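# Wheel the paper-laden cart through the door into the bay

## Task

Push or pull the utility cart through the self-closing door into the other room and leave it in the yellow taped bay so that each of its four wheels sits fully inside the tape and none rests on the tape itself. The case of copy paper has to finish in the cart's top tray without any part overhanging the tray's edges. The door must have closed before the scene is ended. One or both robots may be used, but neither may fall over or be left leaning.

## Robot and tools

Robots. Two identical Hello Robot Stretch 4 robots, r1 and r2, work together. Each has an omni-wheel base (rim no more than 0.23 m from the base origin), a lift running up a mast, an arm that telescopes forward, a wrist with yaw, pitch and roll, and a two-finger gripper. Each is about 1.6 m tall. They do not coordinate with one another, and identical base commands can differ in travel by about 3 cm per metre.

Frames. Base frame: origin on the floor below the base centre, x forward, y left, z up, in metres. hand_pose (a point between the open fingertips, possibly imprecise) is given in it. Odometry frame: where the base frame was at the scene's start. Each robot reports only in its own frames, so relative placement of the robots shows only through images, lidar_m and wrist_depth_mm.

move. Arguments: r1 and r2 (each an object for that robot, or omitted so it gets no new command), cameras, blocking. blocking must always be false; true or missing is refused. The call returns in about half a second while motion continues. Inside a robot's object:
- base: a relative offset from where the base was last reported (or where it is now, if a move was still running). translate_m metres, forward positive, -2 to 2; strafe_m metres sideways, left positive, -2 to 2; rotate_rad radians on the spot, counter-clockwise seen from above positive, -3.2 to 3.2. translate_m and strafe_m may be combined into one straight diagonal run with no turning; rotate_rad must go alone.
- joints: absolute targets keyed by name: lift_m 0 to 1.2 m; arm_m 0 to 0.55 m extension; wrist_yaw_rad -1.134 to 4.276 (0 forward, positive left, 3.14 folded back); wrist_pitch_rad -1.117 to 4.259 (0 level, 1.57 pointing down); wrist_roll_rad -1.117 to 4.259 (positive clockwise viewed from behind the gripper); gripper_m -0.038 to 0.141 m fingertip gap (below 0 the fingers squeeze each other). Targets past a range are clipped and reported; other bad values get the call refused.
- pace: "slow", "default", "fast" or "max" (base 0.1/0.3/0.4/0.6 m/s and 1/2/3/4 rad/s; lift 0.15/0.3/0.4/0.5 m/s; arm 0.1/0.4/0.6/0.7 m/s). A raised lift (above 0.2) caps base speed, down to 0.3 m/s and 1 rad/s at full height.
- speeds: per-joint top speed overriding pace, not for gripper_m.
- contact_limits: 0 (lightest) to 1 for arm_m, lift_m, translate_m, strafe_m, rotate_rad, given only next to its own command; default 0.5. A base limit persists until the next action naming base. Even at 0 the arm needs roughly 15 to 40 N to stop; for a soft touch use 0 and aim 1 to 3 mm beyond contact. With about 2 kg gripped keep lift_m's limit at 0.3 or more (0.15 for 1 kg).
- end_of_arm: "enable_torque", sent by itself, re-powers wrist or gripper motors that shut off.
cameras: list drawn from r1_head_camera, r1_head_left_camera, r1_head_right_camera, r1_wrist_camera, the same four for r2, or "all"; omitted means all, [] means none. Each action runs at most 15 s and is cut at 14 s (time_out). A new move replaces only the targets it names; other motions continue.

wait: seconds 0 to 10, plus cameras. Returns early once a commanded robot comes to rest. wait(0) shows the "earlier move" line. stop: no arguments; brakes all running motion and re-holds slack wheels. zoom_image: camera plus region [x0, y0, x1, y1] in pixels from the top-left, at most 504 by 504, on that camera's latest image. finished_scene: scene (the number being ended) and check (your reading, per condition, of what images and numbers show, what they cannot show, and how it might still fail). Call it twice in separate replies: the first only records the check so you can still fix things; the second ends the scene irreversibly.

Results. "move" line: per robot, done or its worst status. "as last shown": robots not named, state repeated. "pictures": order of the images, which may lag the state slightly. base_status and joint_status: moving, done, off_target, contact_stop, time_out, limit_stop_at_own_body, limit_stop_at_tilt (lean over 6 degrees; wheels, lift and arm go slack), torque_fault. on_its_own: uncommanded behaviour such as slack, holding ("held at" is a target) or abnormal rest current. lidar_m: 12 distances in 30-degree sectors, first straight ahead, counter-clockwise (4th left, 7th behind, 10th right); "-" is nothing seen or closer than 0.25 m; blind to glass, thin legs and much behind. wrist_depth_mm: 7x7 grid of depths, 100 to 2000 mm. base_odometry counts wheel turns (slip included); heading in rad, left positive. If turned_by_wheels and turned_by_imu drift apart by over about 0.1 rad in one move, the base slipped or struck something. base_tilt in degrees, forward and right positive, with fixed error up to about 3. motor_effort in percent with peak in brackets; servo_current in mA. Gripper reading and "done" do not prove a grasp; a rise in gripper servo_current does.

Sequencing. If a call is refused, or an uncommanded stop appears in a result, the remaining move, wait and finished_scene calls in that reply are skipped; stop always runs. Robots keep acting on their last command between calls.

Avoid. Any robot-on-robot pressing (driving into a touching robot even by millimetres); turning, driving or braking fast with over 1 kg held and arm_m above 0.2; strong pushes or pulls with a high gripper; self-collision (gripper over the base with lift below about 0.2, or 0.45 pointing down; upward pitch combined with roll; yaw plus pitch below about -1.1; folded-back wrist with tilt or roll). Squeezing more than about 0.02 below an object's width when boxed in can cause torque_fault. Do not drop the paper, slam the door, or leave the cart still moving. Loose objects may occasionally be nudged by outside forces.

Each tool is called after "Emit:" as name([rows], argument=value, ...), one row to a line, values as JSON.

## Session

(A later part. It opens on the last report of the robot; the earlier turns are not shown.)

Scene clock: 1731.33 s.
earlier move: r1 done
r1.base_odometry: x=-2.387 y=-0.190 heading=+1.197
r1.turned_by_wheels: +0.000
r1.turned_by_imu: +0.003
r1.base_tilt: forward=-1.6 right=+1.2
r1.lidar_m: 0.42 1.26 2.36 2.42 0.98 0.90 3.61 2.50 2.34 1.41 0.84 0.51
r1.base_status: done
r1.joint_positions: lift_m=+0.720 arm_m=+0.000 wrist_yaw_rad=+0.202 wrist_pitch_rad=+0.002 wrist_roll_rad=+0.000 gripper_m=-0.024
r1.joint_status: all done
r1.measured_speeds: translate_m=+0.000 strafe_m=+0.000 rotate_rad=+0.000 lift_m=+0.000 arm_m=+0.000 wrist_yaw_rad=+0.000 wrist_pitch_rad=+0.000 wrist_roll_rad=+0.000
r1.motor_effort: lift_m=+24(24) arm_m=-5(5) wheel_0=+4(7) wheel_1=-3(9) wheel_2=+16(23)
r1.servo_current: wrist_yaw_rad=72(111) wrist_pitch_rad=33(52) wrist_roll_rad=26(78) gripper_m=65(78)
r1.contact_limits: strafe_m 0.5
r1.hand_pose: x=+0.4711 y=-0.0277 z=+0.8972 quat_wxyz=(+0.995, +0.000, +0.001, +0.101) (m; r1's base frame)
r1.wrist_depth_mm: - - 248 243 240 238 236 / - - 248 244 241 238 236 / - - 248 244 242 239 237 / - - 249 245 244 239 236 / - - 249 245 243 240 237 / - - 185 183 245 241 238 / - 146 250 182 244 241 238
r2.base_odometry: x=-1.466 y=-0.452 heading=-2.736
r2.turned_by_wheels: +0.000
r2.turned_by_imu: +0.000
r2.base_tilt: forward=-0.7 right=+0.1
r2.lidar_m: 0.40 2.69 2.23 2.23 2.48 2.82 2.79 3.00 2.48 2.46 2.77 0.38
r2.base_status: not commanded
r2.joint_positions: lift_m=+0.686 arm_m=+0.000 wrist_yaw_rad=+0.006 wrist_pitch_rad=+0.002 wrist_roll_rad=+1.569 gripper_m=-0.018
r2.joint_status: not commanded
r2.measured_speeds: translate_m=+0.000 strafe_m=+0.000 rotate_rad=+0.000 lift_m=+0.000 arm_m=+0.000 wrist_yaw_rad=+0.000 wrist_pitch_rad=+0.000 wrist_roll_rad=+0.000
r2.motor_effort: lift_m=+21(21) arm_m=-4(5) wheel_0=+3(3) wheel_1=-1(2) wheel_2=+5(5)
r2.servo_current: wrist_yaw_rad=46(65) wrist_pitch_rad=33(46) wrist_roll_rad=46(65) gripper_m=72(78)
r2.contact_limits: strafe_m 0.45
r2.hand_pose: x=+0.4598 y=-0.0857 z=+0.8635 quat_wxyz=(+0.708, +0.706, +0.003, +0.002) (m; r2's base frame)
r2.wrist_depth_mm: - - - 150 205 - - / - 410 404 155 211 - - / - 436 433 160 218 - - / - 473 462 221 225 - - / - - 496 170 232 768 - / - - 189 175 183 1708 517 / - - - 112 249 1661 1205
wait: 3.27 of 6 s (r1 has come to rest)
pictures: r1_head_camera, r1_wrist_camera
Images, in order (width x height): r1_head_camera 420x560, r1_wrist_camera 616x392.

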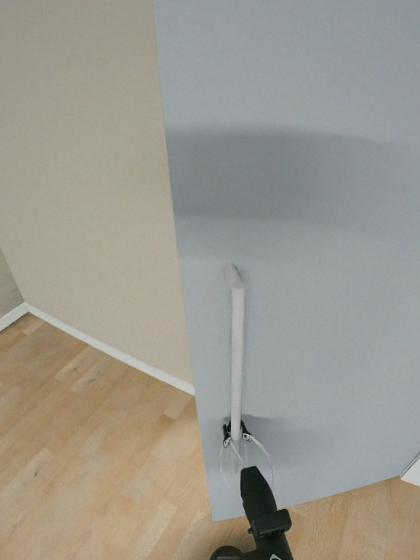

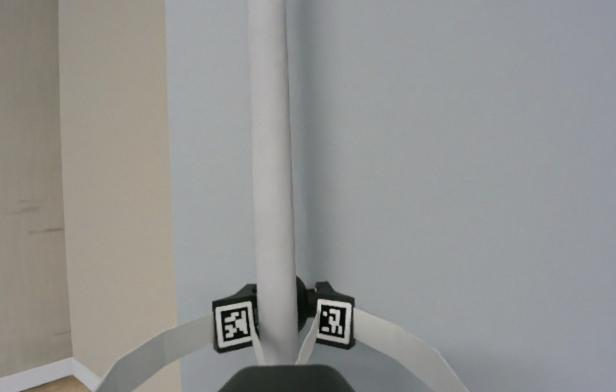

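Emit:
move(blocking=false, cameras=[], r1={"base": {"translate_m": -0.218, "strafe_m": -0.1354}, "contact_limits": {"strafe_m": 0.5}, "pace": "slow", "joints": {"wrist_yaw_rad": 0.43}, "speeds": {"wrist_yaw_rad": 0.09}})

Emit:
wait(seconds=6, cameras=["r1_wrist_camera", "r1_head_camera"])

Scene clock: 1745.17 s.
move: r1 moving
r1.base_odometry: x=-2.385 y=-0.204 heading=+1.198
r1.turned_by_wheels: +0.001
r1.turned_by_imu: +0.001
r1.base_tilt: forward=-1.5 right=+1.3
r1.lidar_m: 0.40 1.30 2.38 2.43 0.99 0.88 3.51 2.48 2.35 1.42 0.86 0.51
r1.base_status: translate_m moving; strafe_m moving
r1.joint_positions: lift_m=+0.720 arm_m=+0.000 wrist_yaw_rad=+0.238 wrist_pitch_rad=+0.002 wrist_roll_rad=+0.000 gripper_m=-0.024
r1.joint_status: wrist_yaw_rad moving
r1.measured_speeds: translate_m=-0.047 strafe_m=-0.030 rotate_rad=+0.002 lift_m=+0.000 arm_m=+0.000 wrist_yaw_rad=+0.088 wrist_pitch_rad=+0.000 wrist_roll_rad=+0.000
r1.motor_effort: lift_m=+24(24) arm_m=-5(5) wheel_0=+9(9) wheel_1=-9(9) wheel_2=+18(21)
r1.servo_current: wrist_yaw_rad=33(85) wrist_pitch_rad=39(46) wrist_roll_rad=52(59) gripper_m=65(72)
r1.contact_limits: strafe_m 0.5
r1.hand_pose: x=+0.4719 y=-0.0169 z=+0.8972 quat_wxyz=(+0.993, +0.000, +0.001, +0.119) (m; r1's base frame)
r1.wrist_depth_mm: - - 248 243 240 236 233 / - - 249 243 241 236 234 / - - 249 244 242 238 235 / - - 250 244 241 238 235 / - - 251 244 242 238 236 / - - 184 181 242 239 236 / - 143 252 180 244 239 237
r2.base_odometry: x=-1.466 y=-0.452 heading=-2.736
r2.turned_by_wheels: +0.000
r2.turned_by_imu: +0.000
r2.base_tilt: forward=-0.7 right=+0.1
r2.lidar_m: 0.40 2.66 2.24 2.23 2.48 2.82 2.80 2.97 2.47 2.48 2.78 0.41
r2.base_status: not commanded
r2.joint_positions: lift_m=+0.686 arm_m=+0.000 wrist_yaw_rad=+0.006 wrist_pitch_rad=+0.002 wrist_roll_rad=+1.569 gripper_m=-0.018
r2.joint_status: not commanded
r2.measured_speeds: translate_m=+0.000 strafe_m=+0.000 rotate_rad=+0.000 lift_m=+0.000 arm_m=+0.000 wrist_yaw_rad=+0.000 wrist_pitch_rad=+0.000 wrist_roll_rad=+0.000
r2.motor_effort: lift_m=+20(21) arm_m=-4(4) wheel_0=+3(3) wheel_1=-2(2) wheel_2=+4(5)
r2.servo_current: wrist_yaw_rad=46(65) wrist_pitch_rad=46(46) wrist_roll_rad=46(59) gripper_m=72(78)
r2.contact_limits: strafe_m 0.45
r2.hand_pose: x=+0.4598 y=-0.0857 z=+0.8635 quat_wxyz=(+0.708, +0.706, +0.003, +0.002) (m; r2's base frame)
r2.wrist_depth_mm: - - - 149 205 - - / - 407 404 155 211 - - / - 433 436 160 218 - - / - 473 462 222 224 - - / - - 496 170 233 759 - / - - 189 175 183 1661 517 / - - - 112 247 1661 1229
pictures: none
No camera images: "cameras" was empty.

Scene clock: 1748.40 s.
earlier move: r1 done
r1.base_odometry: x=-2.341 y=-0.442 heading=+1.197
r1.turned_by_wheels: -0.001
r1.turned_by_imu: +0.000
r1.base_tilt: forward=-1.6 right=+1.3
r1.lidar_m: 0.40 0.47 2.59 2.65 0.81 0.78 3.20 2.23 2.13 1.57 1.12 0.60
r1.base_status: done
r1.joint_positions: lift_m=+0.720 arm_m=+0.000 wrist_yaw_rad=+0.431 wrist_pitch_rad=+0.002 wrist_roll_rad=+0.000 gripper_m=-0.024
r1.joint_status: all done
r1.measured_speeds: translate_m=+0.000 strafe_m=+0.000 rotate_rad=+0.000 lift_m=+0.000 arm_m=+0.000 wrist_yaw_rad=+0.000 wrist_pitch_rad=+0.000 wrist_roll_rad=+0.000
r1.motor_effort: lift_m=+24(24) arm_m=-5(5) wheel_0=+5(10) wheel_1=-5(10) wheel_2=+8(21)
r1.servo_current: wrist_yaw_rad=33(85) wrist_pitch_rad=52(52) wrist_roll_rad=39(65) gripper_m=65(78)
r1.contact_limits: strafe_m 0.5
r1.hand_pose: x=+0.4696 y=+0.0410 z=+0.8972 quat_wxyz=(+0.977, +0.000, +0.001, +0.214) (m; r1's base frame)
r1.wrist_depth_mm: - - 245 180 245 246 246 / - - 245 245 246 246 247 / - - 245 247 247 246 246 / - - 246 246 248 247 247 / - - 247 247 247 248 248 / - - 246 183 248 248 249 / - - 247 180 249 249 248
r2.base_odometry: x=-1.466 y=-0.452 heading=-2.736
r2.turned_by_wheels: +0.000
r2.turned_by_imu: +0.000
r2.base_tilt: forward=-0.7 right=+0.1
r2.lidar_m: 0.40 2.70 2.21 2.24 2.50 2.82 2.80 2.96 2.45 2.45 2.79 0.37
r2.base_status: not commanded
r2.joint_positions: lift_m=+0.686 arm_m=+0.000 wrist_yaw_rad=+0.006 wrist_pitch_rad=+0.002 wrist_roll_rad=+1.569 gripper_m=-0.018
r2.joint_status: not commanded
r2.measured_speeds: translate_m=+0.000 strafe_m=+0.000 rotate_rad=+0.000 lift_m=+0.000 arm_m=+0.000 wrist_yaw_rad=+0.000 wrist_pitch_rad=+0.000 wrist_roll_rad=+0.000
r2.motor_effort: lift_m=+21(21) arm_m=-4(4) wheel_0=+3(4) wheel_1=-2(2) wheel_2=+4(5)
r2.servo_current: wrist_yaw_rad=46(65) wrist_pitch_rad=39(52) wrist_roll_rad=52(65) gripper_m=78(78)
r2.contact_limits: strafe_m 0.45
r2.hand_pose: x=+0.4598 y=-0.0857 z=+0.8635 quat_wxyz=(+0.708, +0.706, +0.003, +0.002) (m; r2's base frame)
r2.wrist_depth_mm: - - - 150 205 - - / - 413 404 155 211 - - / - 436 433 160 218 - - / - 477 462 222 224 - - / - - 496 170 233 759 - / - - 189 175 183 1708 517 / - - - 112 248 1661 1255
wait: 3.23 of 6 s (r1 has come to rest)
pictures: r1_head_camera, r1_wrist_camera
Images, in order (width x height): r1_head_camera 420x560, r1_wrist_camera 616x392.

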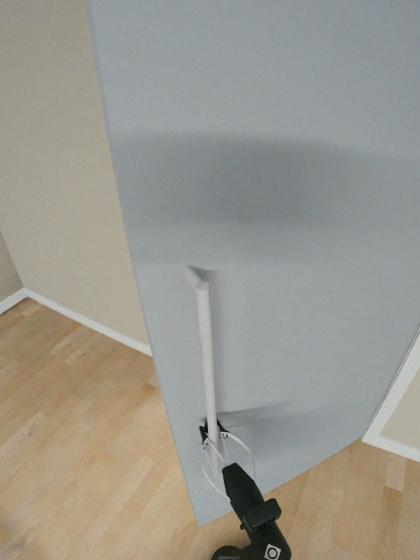

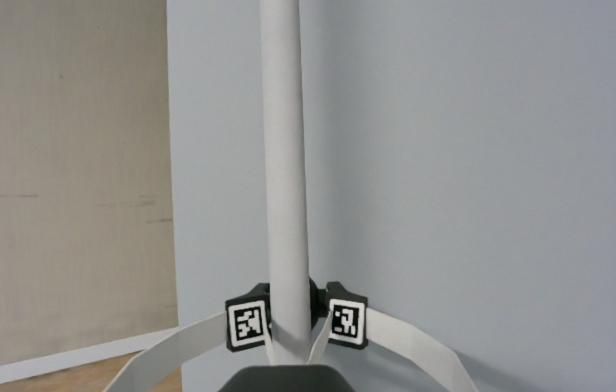

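Emit:
move(blocking=false, cameras=[], r1={"base": {"translate_m": -0.1757, "strafe_m": -0.2325}, "contact_limits": {"strafe_m": 0.5}, "pace": "slow", "joints": {"wrist_yaw_rad": 0.73}, "speeds": {"wrist_yaw_rad": 0.1}})

Emit:
wait(seconds=6, cameras=["r1_wrist_camera", "r1_head_camera"])

Scene clock: 1763.37 s.
move: r1 moving
r1.base_odometry: x=-2.334 y=-0.452 heading=+1.198
r1.turned_by_wheels: +0.000
r1.turned_by_imu: +0.000
r1.base_tilt: forward=-1.5 right=+1.3
r1.lidar_m: 0.39 0.47 2.59 2.67 0.85 0.79 3.21 2.25 2.10 1.59 1.12 0.60
r1.base_status: translate_m moving; strafe_m moving
r1.joint_positions: lift_m=+0.720 arm_m=+0.000 wrist_yaw_rad=+0.471 wrist_pitch_rad=+0.002 wrist_roll_rad=+0.000 gripper_m=-0.024
r1.joint_status: wrist_yaw_rad moving
r1.measured_speeds: translate_m=-0.029 strafe_m=-0.040 rotate_rad=+0.001 lift_m=+0.000 arm_m=+0.000 wrist_yaw_rad=+0.100 wrist_pitch_rad=+0.000 wrist_roll_rad=+0.000
r1.motor_effort: lift_m=+24(24) arm_m=-5(5) wheel_0=+1(6) wheel_1=-11(12) wheel_2=+13(13)
r1.servo_current: wrist_yaw_rad=59(85) wrist_pitch_rad=46(46) wrist_roll_rad=39(52) gripper_m=65(78)
r1.contact_limits: strafe_m 0.5
r1.hand_pose: x=+0.4677 y=+0.0530 z=+0.8972 quat_wxyz=(+0.972, +0.000, +0.001, +0.233) (m; r1's base frame)
r1.wrist_depth_mm: - - 246 180 244 243 241 / - - 246 244 244 243 243 / - - 247 183 245 244 243 / - - 248 246 245 244 244 / - - 247 247 245 245 244 / - - 248 180 247 245 245 / - - 249 181 247 246 246
r2.base_odometry: x=-1.466 y=-0.452 heading=-2.736
r2.turned_by_wheels: +0.000
r2.turned_by_imu: +0.000
r2.base_tilt: forward=-0.7 right=+0.1
r2.lidar_m: 0.40 2.68 2.23 2.22 2.50 2.81 2.81 2.97 2.47 2.47 2.79 0.42
r2.base_status: not commanded
r2.joint_positions: lift_m=+0.686 arm_m=+0.000 wrist_yaw_rad=+0.006 wrist_pitch_rad=+0.002 wrist_roll_rad=+1.569 gripper_m=-0.018
r2.joint_status: not commanded
r2.measured_speeds: translate_m=+0.000 strafe_m=+0.000 rotate_rad=+0.000 lift_m=+0.000 arm_m=+0.000 wrist_yaw_rad=+0.000 wrist_pitch_rad=+0.000 wrist_roll_rad=+0.000
r2.motor_effort: lift_m=+21(21) arm_m=-4(4) wheel_0=+3(3) wheel_1=-1(2) wheel_2=+5(5)
r2.servo_current: wrist_yaw_rad=52(59) wrist_pitch_rad=39(46) wrist_roll_rad=46(52) gripper_m=72(72)
r2.contact_limits: strafe_m 0.45
r2.hand_pose: x=+0.4598 y=-0.0857 z=+0.8635 quat_wxyz=(+0.708, +0.706, +0.003, +0.002) (m; r2's base frame)
r2.wrist_depth_mm: - - - 149 205 - - / - 410 410 155 211 - - / - 436 433 160 218 - - / - 473 459 222 225 - - / - - 496 171 231 759 - / - - 189 175 182 1618 512 / - - - 112 248 1661 1255
pictures: none
No camera images: "cameras" was empty.

Scene clock: 1767.07 s.
earlier move: r1 done
r1.base_odometry: x=-2.188 y=-0.690 heading=+1.198
r1.turned_by_wheels: +0.000
r1.turned_by_imu: +0.000
r1.base_tilt: forward=-1.6 right=+1.3
r1.lidar_m: 0.42 0.40 2.86 1.12 0.84 1.28 2.81 1.98 1.85 1.67 1.15 0.78
r1.base_status: done
r1.joint_positions: lift_m=+0.720 arm_m=+0.000 wrist_yaw_rad=+0.731 wrist_pitch_rad=+0.002 wrist_roll_rad=+0.000 gripper_m=-0.024
r1.joint_status: all done
r1.measured_speeds: translate_m=+0.000 strafe_m=+0.000 rotate_rad=+0.000 lift_m=+0.000 arm_m=+0.000 wrist_yaw_rad=+0.000 wrist_pitch_rad=+0.000 wrist_roll_rad=+0.000
r1.motor_effort: lift_m=+24(24) arm_m=-5(5) wheel_0=+5(9) wheel_1=-4(14) wheel_2=+9(15)
r1.servo_current: wrist_yaw_rad=52(85) wrist_pitch_rad=39(52) wrist_roll_rad=52(72) gripper_m=65(78)
r1.contact_limits: strafe_m 0.5
r1.hand_pose: x=+0.4441 y=+0.1275 z=+0.8972 quat_wxyz=(+0.934, +0.000, +0.001, +0.357) (m; r1's base frame)
r1.wrist_depth_mm: - - 245 244 244 245 245 / - - 245 246 246 246 246 / - - 246 245 246 246 246 / - - 246 246 246 247 246 / - - 246 246 247 247 247 / - - 208 184 247 247 248 / - - 248 180 248 248 248
r2.base_odometry: x=-1.466 y=-0.452 heading=-2.736
r2.turned_by_wheels: +0.000
r2.turned_by_imu: +0.001
r2.base_tilt: forward=-0.7 right=+0.1
r2.lidar_m: 0.41 2.68 2.24 2.22 2.50 2.84 2.83 3.00 2.47 2.46 2.80 0.40
r2.base_status: not commanded
r2.joint_positions: lift_m=+0.686 arm_m=+0.000 wrist_yaw_rad=+0.006 wrist_pitch_rad=+0.002 wrist_roll_rad=+1.569 gripper_m=-0.018
r2.joint_status: not commanded
r2.measured_speeds: translate_m=+0.000 strafe_m=+0.000 rotate_rad=+0.000 lift_m=+0.000 arm_m=+0.000 wrist_yaw_rad=+0.000 wrist_pitch_rad=+0.000 wrist_roll_rad=+0.000
r2.motor_effort: lift_m=+21(21) arm_m=-4(4) wheel_0=+3(4) wheel_1=-1(2) wheel_2=+4(5)
r2.servo_current: wrist_yaw_rad=52(65) wrist_pitch_rad=39(46) wrist_roll_rad=52(65) gripper_m=72(78)
r2.contact_limits: strafe_m 0.45
r2.hand_pose: x=+0.4598 y=-0.0857 z=+0.8635 quat_wxyz=(+0.708, +0.706, +0.003, +0.002) (m; r2's base frame)
r2.wrist_depth_mm: - - - 149 206 - - / - 407 404 155 211 - - / - 436 433 160 219 - - / - 477 462 221 225 - - / - - 496 170 232 759 - / - - 188 175 183 1661 512 / - - - 112 247 1661 1229
wait: 3.70 of 6 s (r1 has come to rest)
pictures: r1_head_camera, r1_wrist_camera
Images, in order (width x height): r1_head_camera 420x560, r1_wrist_camera 616x392.

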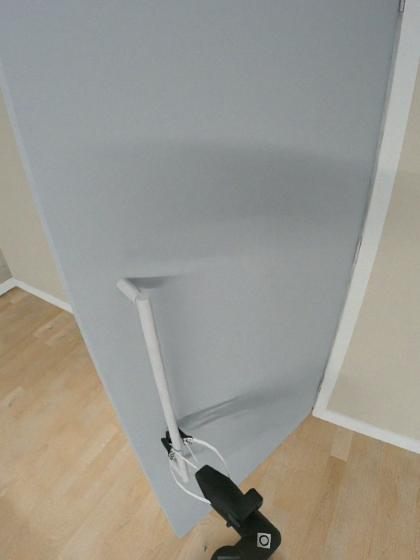

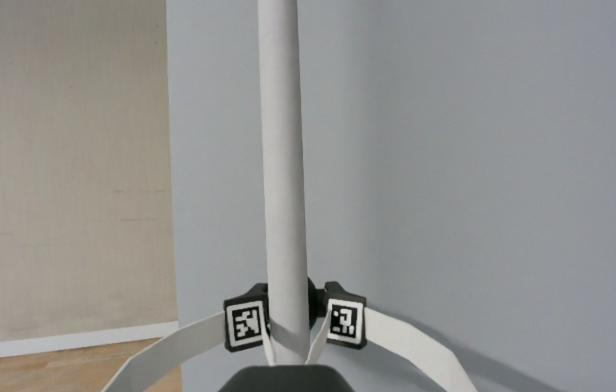

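Emit:
move(blocking=false, cameras=[], r1={"base": {"translate_m": -0.0915, "strafe_m": -0.2408}, "contact_limits": {"strafe_m": 0.5}, "pace": "slow", "joints": {"wrist_yaw_rad": 0.995}, "speeds": {"wrist_yaw_rad": 0.098}})

Emit:
wait(seconds=6, cameras=["r1_wrist_camera", "r1_head_camera"])

Scene clock: 1778.53 s.
move: r1 moving
r1.base_odometry: x=-2.179 y=-0.698 heading=+1.199
r1.turned_by_wheels: +0.001
r1.turned_by_imu: +0.001
r1.base_tilt: forward=-1.5 right=+1.2
r1.lidar_m: 0.46 0.40 2.88 1.11 0.85 1.32 2.75 1.96 1.83 1.64 1.15 0.85
r1.base_status: translate_m moving; strafe_m moving
r1.joint_positions: lift_m=+0.720 arm_m=+0.000 wrist_yaw_rad=+0.770 wrist_pitch_rad=+0.002 wrist_roll_rad=+0.000 gripper_m=-0.024
r1.joint_status: wrist_yaw_rad moving
r1.measured_speeds: translate_m=-0.018 strafe_m=-0.046 rotate_rad=+0.000 lift_m=+0.000 arm_m=+0.000 wrist_yaw_rad=+0.097 wrist_pitch_rad=+0.000 wrist_roll_rad=+0.000
r1.motor_effort: lift_m=+24(24) arm_m=-5(5) wheel_0=+8(9) wheel_1=-10(12) wheel_2=+12(12)
r1.servo_current: wrist_yaw_rad=65(65) wrist_pitch_rad=39(52) wrist_roll_rad=39(59) gripper_m=65(78)
r1.contact_limits: strafe_m 0.5
r1.hand_pose: x=+0.4389 y=+0.1381 z=+0.8972 quat_wxyz=(+0.927, +0.000, +0.001, +0.376) (m; r1's base frame)
r1.wrist_depth_mm: - - 245 179 243 242 241 / - - 247 244 244 242 242 / - - 247 183 244 243 242 / - - 248 246 245 243 242 / - - 248 246 245 245 243 / - - 249 181 245 245 244 / - - 249 181 247 244 244
r2.base_odometry: x=-1.466 y=-0.452 heading=-2.736
r2.turned_by_wheels: +0.000
r2.turned_by_imu: +0.000
r2.base_tilt: forward=-0.7 right=+0.1
r2.lidar_m: 0.40 2.71 2.23 2.22 2.52 2.83 2.81 2.97 2.46 2.46 2.78 0.40
r2.base_status: not commanded
r2.joint_positions: lift_m=+0.686 arm_m=+0.000 wrist_yaw_rad=+0.006 wrist_pitch_rad=+0.002 wrist_roll_rad=+1.569 gripper_m=-0.018
r2.joint_status: not commanded
r2.measured_speeds: translate_m=+0.000 strafe_m=+0.000 rotate_rad=+0.000 lift_m=+0.000 arm_m=+0.000 wrist_yaw_rad=+0.000 wrist_pitch_rad=+0.000 wrist_roll_rad=+0.000
r2.motor_effort: lift_m=+21(21) arm_m=-4(4) wheel_0=+3(3) wheel_1=-1(2) wheel_2=+4(5)
r2.servo_current: wrist_yaw_rad=46(59) wrist_pitch_rad=33(52) wrist_roll_rad=39(59) gripper_m=72(78)
r2.contact_limits: strafe_m 0.45
r2.hand_pose: x=+0.4598 y=-0.0857 z=+0.8635 quat_wxyz=(+0.708, +0.706, +0.003, +0.002) (m; r2's base frame)
r2.wrist_depth_mm: - - - 150 205 - - / - 404 402 154 211 - - / - 436 433 160 218 - - / - 477 459 222 225 - - / - - 500 170 233 759 - / - - 188 175 182 1661 512 / - - - 112 247 1661 1229
pictures: none
No camera images: "cameras" was empty.

Scene clock: 1781.87 s.
earlier move: r1 done
r1.base_odometry: x=-1.997 y=-0.862 heading=+1.199
r1.turned_by_wheels: +0.000
r1.turned_by_imu: +0.000
r1.base_tilt: forward=-1.6 right=+1.3
r1.lidar_m: 0.53 0.37 3.11 1.16 1.01 4.67 2.39 1.71 1.58 1.57 1.11 1.06
r1.base_status: done
r1.joint_positions: lift_m=+0.720 arm_m=+0.000 wrist_yaw_rad=+0.997 wrist_pitch_rad=+0.002 wrist_roll_rad=+0.000 gripper_m=-0.024
r1.joint_status: all done
r1.measured_speeds: translate_m=+0.000 strafe_m=+0.000 rotate_rad=+0.000 lift_m=+0.000 arm_m=+0.000 wrist_yaw_rad=+0.000 wrist_pitch_rad=+0.000 wrist_roll_rad=+0.000
r1.motor_effort: lift_m=+24(24) arm_m=-5(5) wheel_0=+10(13) wheel_1=-4(12) wheel_2=+7(14)
r1.servo_current: wrist_yaw_rad=59(78) wrist_pitch_rad=46(52) wrist_roll_rad=33(65) gripper_m=72(78)
r1.contact_limits: strafe_m 0.5
r1.hand_pose: x=+0.4009 y=+0.1948 z=+0.8972 quat_wxyz=(+0.878, +0.000, +0.001, +0.478) (m; r1's base frame)
r1.wrist_depth_mm: - - 245 245 244 243 243 / - - 245 245 245 244 244 / - - 247 245 245 245 245 / - - 247 245 246 245 245 / - - 248 246 245 245 245 / - - 208 181 246 246 246 / - - 248 179 247 246 247
r2.base_odometry: x=-1.466 y=-0.452 heading=-2.736
r2.turned_by_wheels: +0.000
r2.turned_by_imu: +0.000
r2.base_tilt: forward=-0.7 right=+0.1
r2.lidar_m: 0.40 2.67 2.24 2.23 2.51 2.82 2.81 2.96 2.46 2.46 2.79 0.41
r2.base_status: not commanded
r2.joint_positions: lift_m=+0.686 arm_m=+0.000 wrist_yaw_rad=+0.006 wrist_pitch_rad=+0.002 wrist_roll_rad=+1.569 gripper_m=-0.018
r2.joint_status: not commanded
r2.measured_speeds: translate_m=+0.000 strafe_m=+0.000 rotate_rad=+0.000 lift_m=+0.000 arm_m=+0.000 wrist_yaw_rad=+0.000 wrist_pitch_rad=+0.000 wrist_roll_rad=+0.000
r2.motor_effort: lift_m=+21(21) arm_m=-4(4) wheel_0=+3(3) wheel_1=-1(2) wheel_2=+5(5)
r2.servo_current: wrist_yaw_rad=46(65) wrist_pitch_rad=46(52) wrist_roll_rad=46(59) gripper_m=65(78)
r2.contact_limits: strafe_m 0.45
r2.hand_pose: x=+0.4598 y=-0.0857 z=+0.8635 quat_wxyz=(+0.708, +0.706, +0.003, +0.002) (m; r2's base frame)
r2.wrist_depth_mm: - - - 149 205 - - / - 410 402 155 211 - - / - 439 433 160 217 - - / - 477 462 222 224 - - / - - 496 170 232 759 - / - - 189 175 183 1618 512 / - - - 112 247 1708 1255
wait: 3.33 of 6 s (r1 has come to rest)
pictures: r1_head_camera, r1_wrist_camera
Images, in order (width x height): r1_head_camera 420x560, r1_wrist_camera 616x392.

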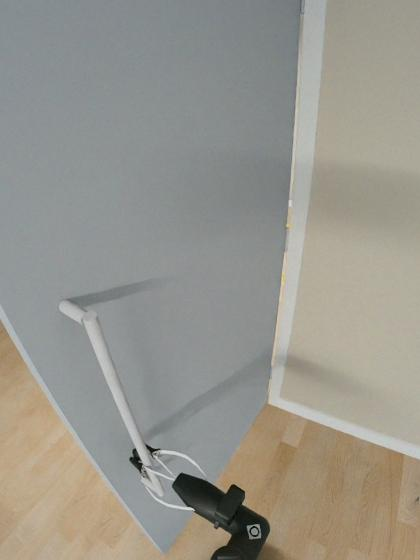

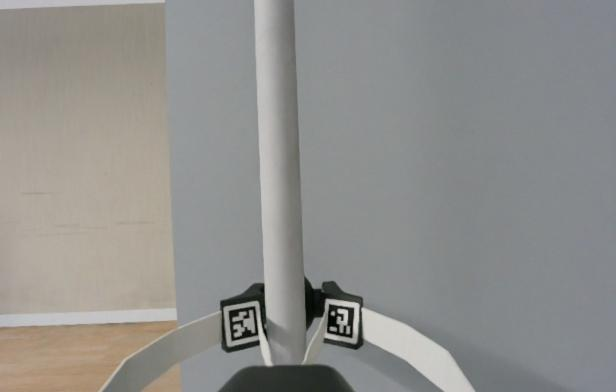

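Emit:
move(blocking=false, cameras=[], r1={"base": {"translate_m": -0.0276, "strafe_m": -0.2216}, "contact_limits": {"strafe_m": 0.5}, "pace": "slow", "joints": {"wrist_yaw_rad": 1.215}, "speeds": {"wrist_yaw_rad": 0.095}})

Emit:
wait(seconds=6, cameras=["r1_wrist_camera", "r1_head_camera", "r2_head_camera"])

Scene clock: 1787.50 s.
move: r1 moving
r1.base_odometry: x=-1.985 y=-0.868 heading=+1.200
r1.turned_by_wheels: +0.001
r1.turned_by_imu: +0.000
r1.base_tilt: forward=-1.6 right=+1.2
r1.lidar_m: 0.56 0.38 3.14 1.14 1.00 4.67 2.37 1.67 1.57 1.58 1.10 1.05
r1.base_status: translate_m moving; strafe_m moving
r1.joint_positions: lift_m=+0.720 arm_m=+0.000 wrist_yaw_rad=+1.035 wrist_pitch_rad=+0.002 wrist_roll_rad=+0.000 gripper_m=-0.024
r1.joint_status: wrist_yaw_rad moving
r1.measured_speeds: translate_m=-0.006 strafe_m=-0.051 rotate_rad=+0.000 lift_m=+0.000 arm_m=+0.000 wrist_yaw_rad=+0.091 wrist_pitch_rad=+0.000 wrist_roll_rad=+0.000
r1.motor_effort: lift_m=+24(24) arm_m=-5(5) wheel_0=+11(13) wheel_1=-7(9) wheel_2=+9(10)
r1.servo_current: wrist_yaw_rad=46(65) wrist_pitch_rad=46(46) wrist_roll_rad=46(59) gripper_m=72(72)
r1.contact_limits: strafe_m 0.5
r1.hand_pose: x=+0.3934 y=+0.2034 z=+0.8972 quat_wxyz=(+0.869, -0.001, +0.001, +0.495) (m; r1's base frame)
r1.wrist_depth_mm: - - 246 179 243 241 240 / - - 246 243 243 242 240 / - - 247 245 244 242 241 / - - 247 245 245 243 242 / - - 248 185 244 243 242 / - - 248 182 245 244 243 / - - 249 181 246 243 243
r2.base_odometry: x=-1.466 y=-0.452 heading=-2.736
r2.turned_by_wheels: +0.000
r2.turned_by_imu: +0.000
r2.base_tilt: forward=-0.7 right=+0.0
r2.lidar_m: 0.41 2.68 2.22 2.24 2.49 2.80 2.81 2.95 2.47 2.45 2.77 0.41
r2.base_status: not commanded
r2.joint_positions: lift_m=+0.686 arm_m=+0.000 wrist_yaw_rad=+0.006 wrist_pitch_rad=+0.002 wrist_roll_rad=+1.569 gripper_m=-0.018
r2.joint_status: not commanded
r2.measured_speeds: translate_m=+0.000 strafe_m=+0.000 rotate_rad=+0.000 lift_m=+0.000 arm_m=+0.000 wrist_yaw_rad=+0.000 wrist_pitch_rad=+0.000 wrist_roll_rad=+0.000
r2.motor_effort: lift_m=+21(21) arm_m=-4(4) wheel_0=+3(3) wheel_1=-2(2) wheel_2=+5(5)
r2.servo_current: wrist_yaw_rad=59(65) wrist_pitch_rad=46(46) wrist_roll_rad=46(59) gripper_m=72(72)
r2.contact_limits: strafe_m 0.45
r2.hand_pose: x=+0.4598 y=-0.0857 z=+0.8635 quat_wxyz=(+0.708, +0.706, +0.003, +0.002) (m; r2's base frame)
r2.wrist_depth_mm: - - - 150 206 - - / - 410 404 155 211 - - / - 436 430 160 218 - - / - 473 462 221 224 - - / - - 492 171 233 768 - / - - 189 176 183 1661 512 / - - - 112 248 1661 1229
pictures: none
No camera images: "cameras" was empty.

Scene clock: 1790.43 s.
earlier move: r1 done
r1.base_odometry: x=-1.801 y=-0.968 heading=+1.201
r1.turned_by_wheels: +0.000
r1.turned_by_imu: +0.001
r1.base_tilt: forward=-1.6 right=+1.3
r1.lidar_m: 0.62 0.35 0.39 1.29 1.20 4.78 2.10 1.46 1.38 1.42 1.03 1.00
r1.base_status: done
r1.joint_positions: lift_m=+0.720 arm_m=+0.000 wrist_yaw_rad=+1.220 wrist_pitch_rad=+0.002 wrist_roll_rad=+0.000 gripper_m=-0.024
r1.joint_status: all done
r1.measured_speeds: translate_m=+0.000 strafe_m=+0.000 rotate_rad=+0.000 lift_m=+0.000 arm_m=+0.000 wrist_yaw_rad=+0.000 wrist_pitch_rad=+0.000 wrist_roll_rad=+0.000
r1.motor_effort: lift_m=+24(24) arm_m=-4(5) wheel_0=+10(15) wheel_1=-2(10) wheel_2=+7(11)
r1.servo_current: wrist_yaw_rad=52(91) wrist_pitch_rad=39(52) wrist_roll_rad=52(65) gripper_m=65(78)
r1.contact_limits: strafe_m 0.5
r1.hand_pose: x=+0.3522 y=+0.2407 z=+0.8972 quat_wxyz=(+0.820, -0.001, +0.001, +0.573) (m; r1's base frame)
r1.wrist_depth_mm: - - 244 245 244 243 243 / - - 246 245 244 243 243 / - - 246 245 245 244 244 / - - 246 246 245 246 244 / - - 247 246 246 245 245 / - - 247 181 246 246 246 / - - 248 180 247 246 246
r2.base_odometry: x=-1.466 y=-0.452 heading=-2.736
r2.turned_by_wheels: +0.000
r2.turned_by_imu: +0.000
r2.base_tilt: forward=-0.6 right=+0.0
r2.lidar_m: 0.41 2.74 2.23 2.21 2.50 2.83 2.82 2.97 2.47 2.46 2.14 0.39
r2.base_status: not commanded
r2.joint_positions: lift_m=+0.686 arm_m=+0.000 wrist_yaw_rad=+0.006 wrist_pitch_rad=+0.002 wrist_roll_rad=+1.569 gripper_m=-0.018
r2.joint_status: not commanded
r2.measured_speeds: translate_m=+0.000 strafe_m=+0.000 rotate_rad=+0.000 lift_m=+0.000 arm_m=+0.000 wrist_yaw_rad=+0.000 wrist_pitch_rad=+0.000 wrist_roll_rad=+0.000
r2.motor_effort: lift_m=+21(21) arm_m=-4(4) wheel_0=+2(3) wheel_1=-2(2) wheel_2=+4(5)
r2.servo_current: wrist_yaw_rad=46(65) wrist_pitch_rad=39(46) wrist_roll_rad=46(59) gripper_m=65(78)
r2.contact_limits: strafe_m 0.45
r2.hand_pose: x=+0.4598 y=-0.0857 z=+0.8635 quat_wxyz=(+0.708, +0.706, +0.003, +0.002) (m; r2's base frame)
r2.wrist_depth_mm: - - - 150 204 - - / - 407 407 155 212 - - / - 436 433 160 219 - - / - 473 466 221 226 - - / - - 496 170 232 759 - / - - 189 176 183 1618 512 / - - - 112 248 1661 1229
wait: 2.93 of 6 s (r1 has come to rest)
pictures: r1_head_camera, r1_wrist_camera, r2_head_camera
Images, in order (width x height): r1_head_camera 420x560, r1_wrist_camera 616x392, r2_head_camera 420x560.

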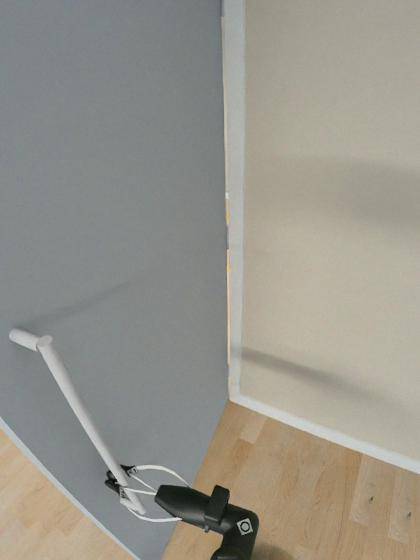

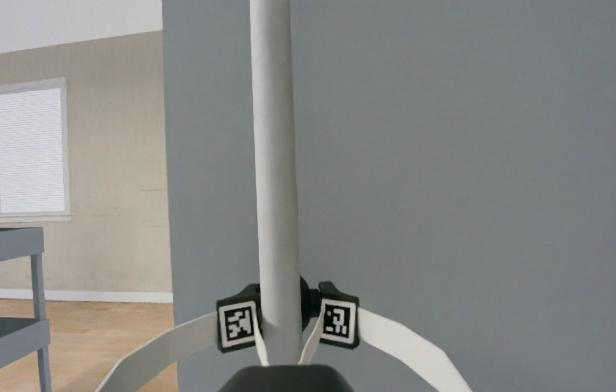

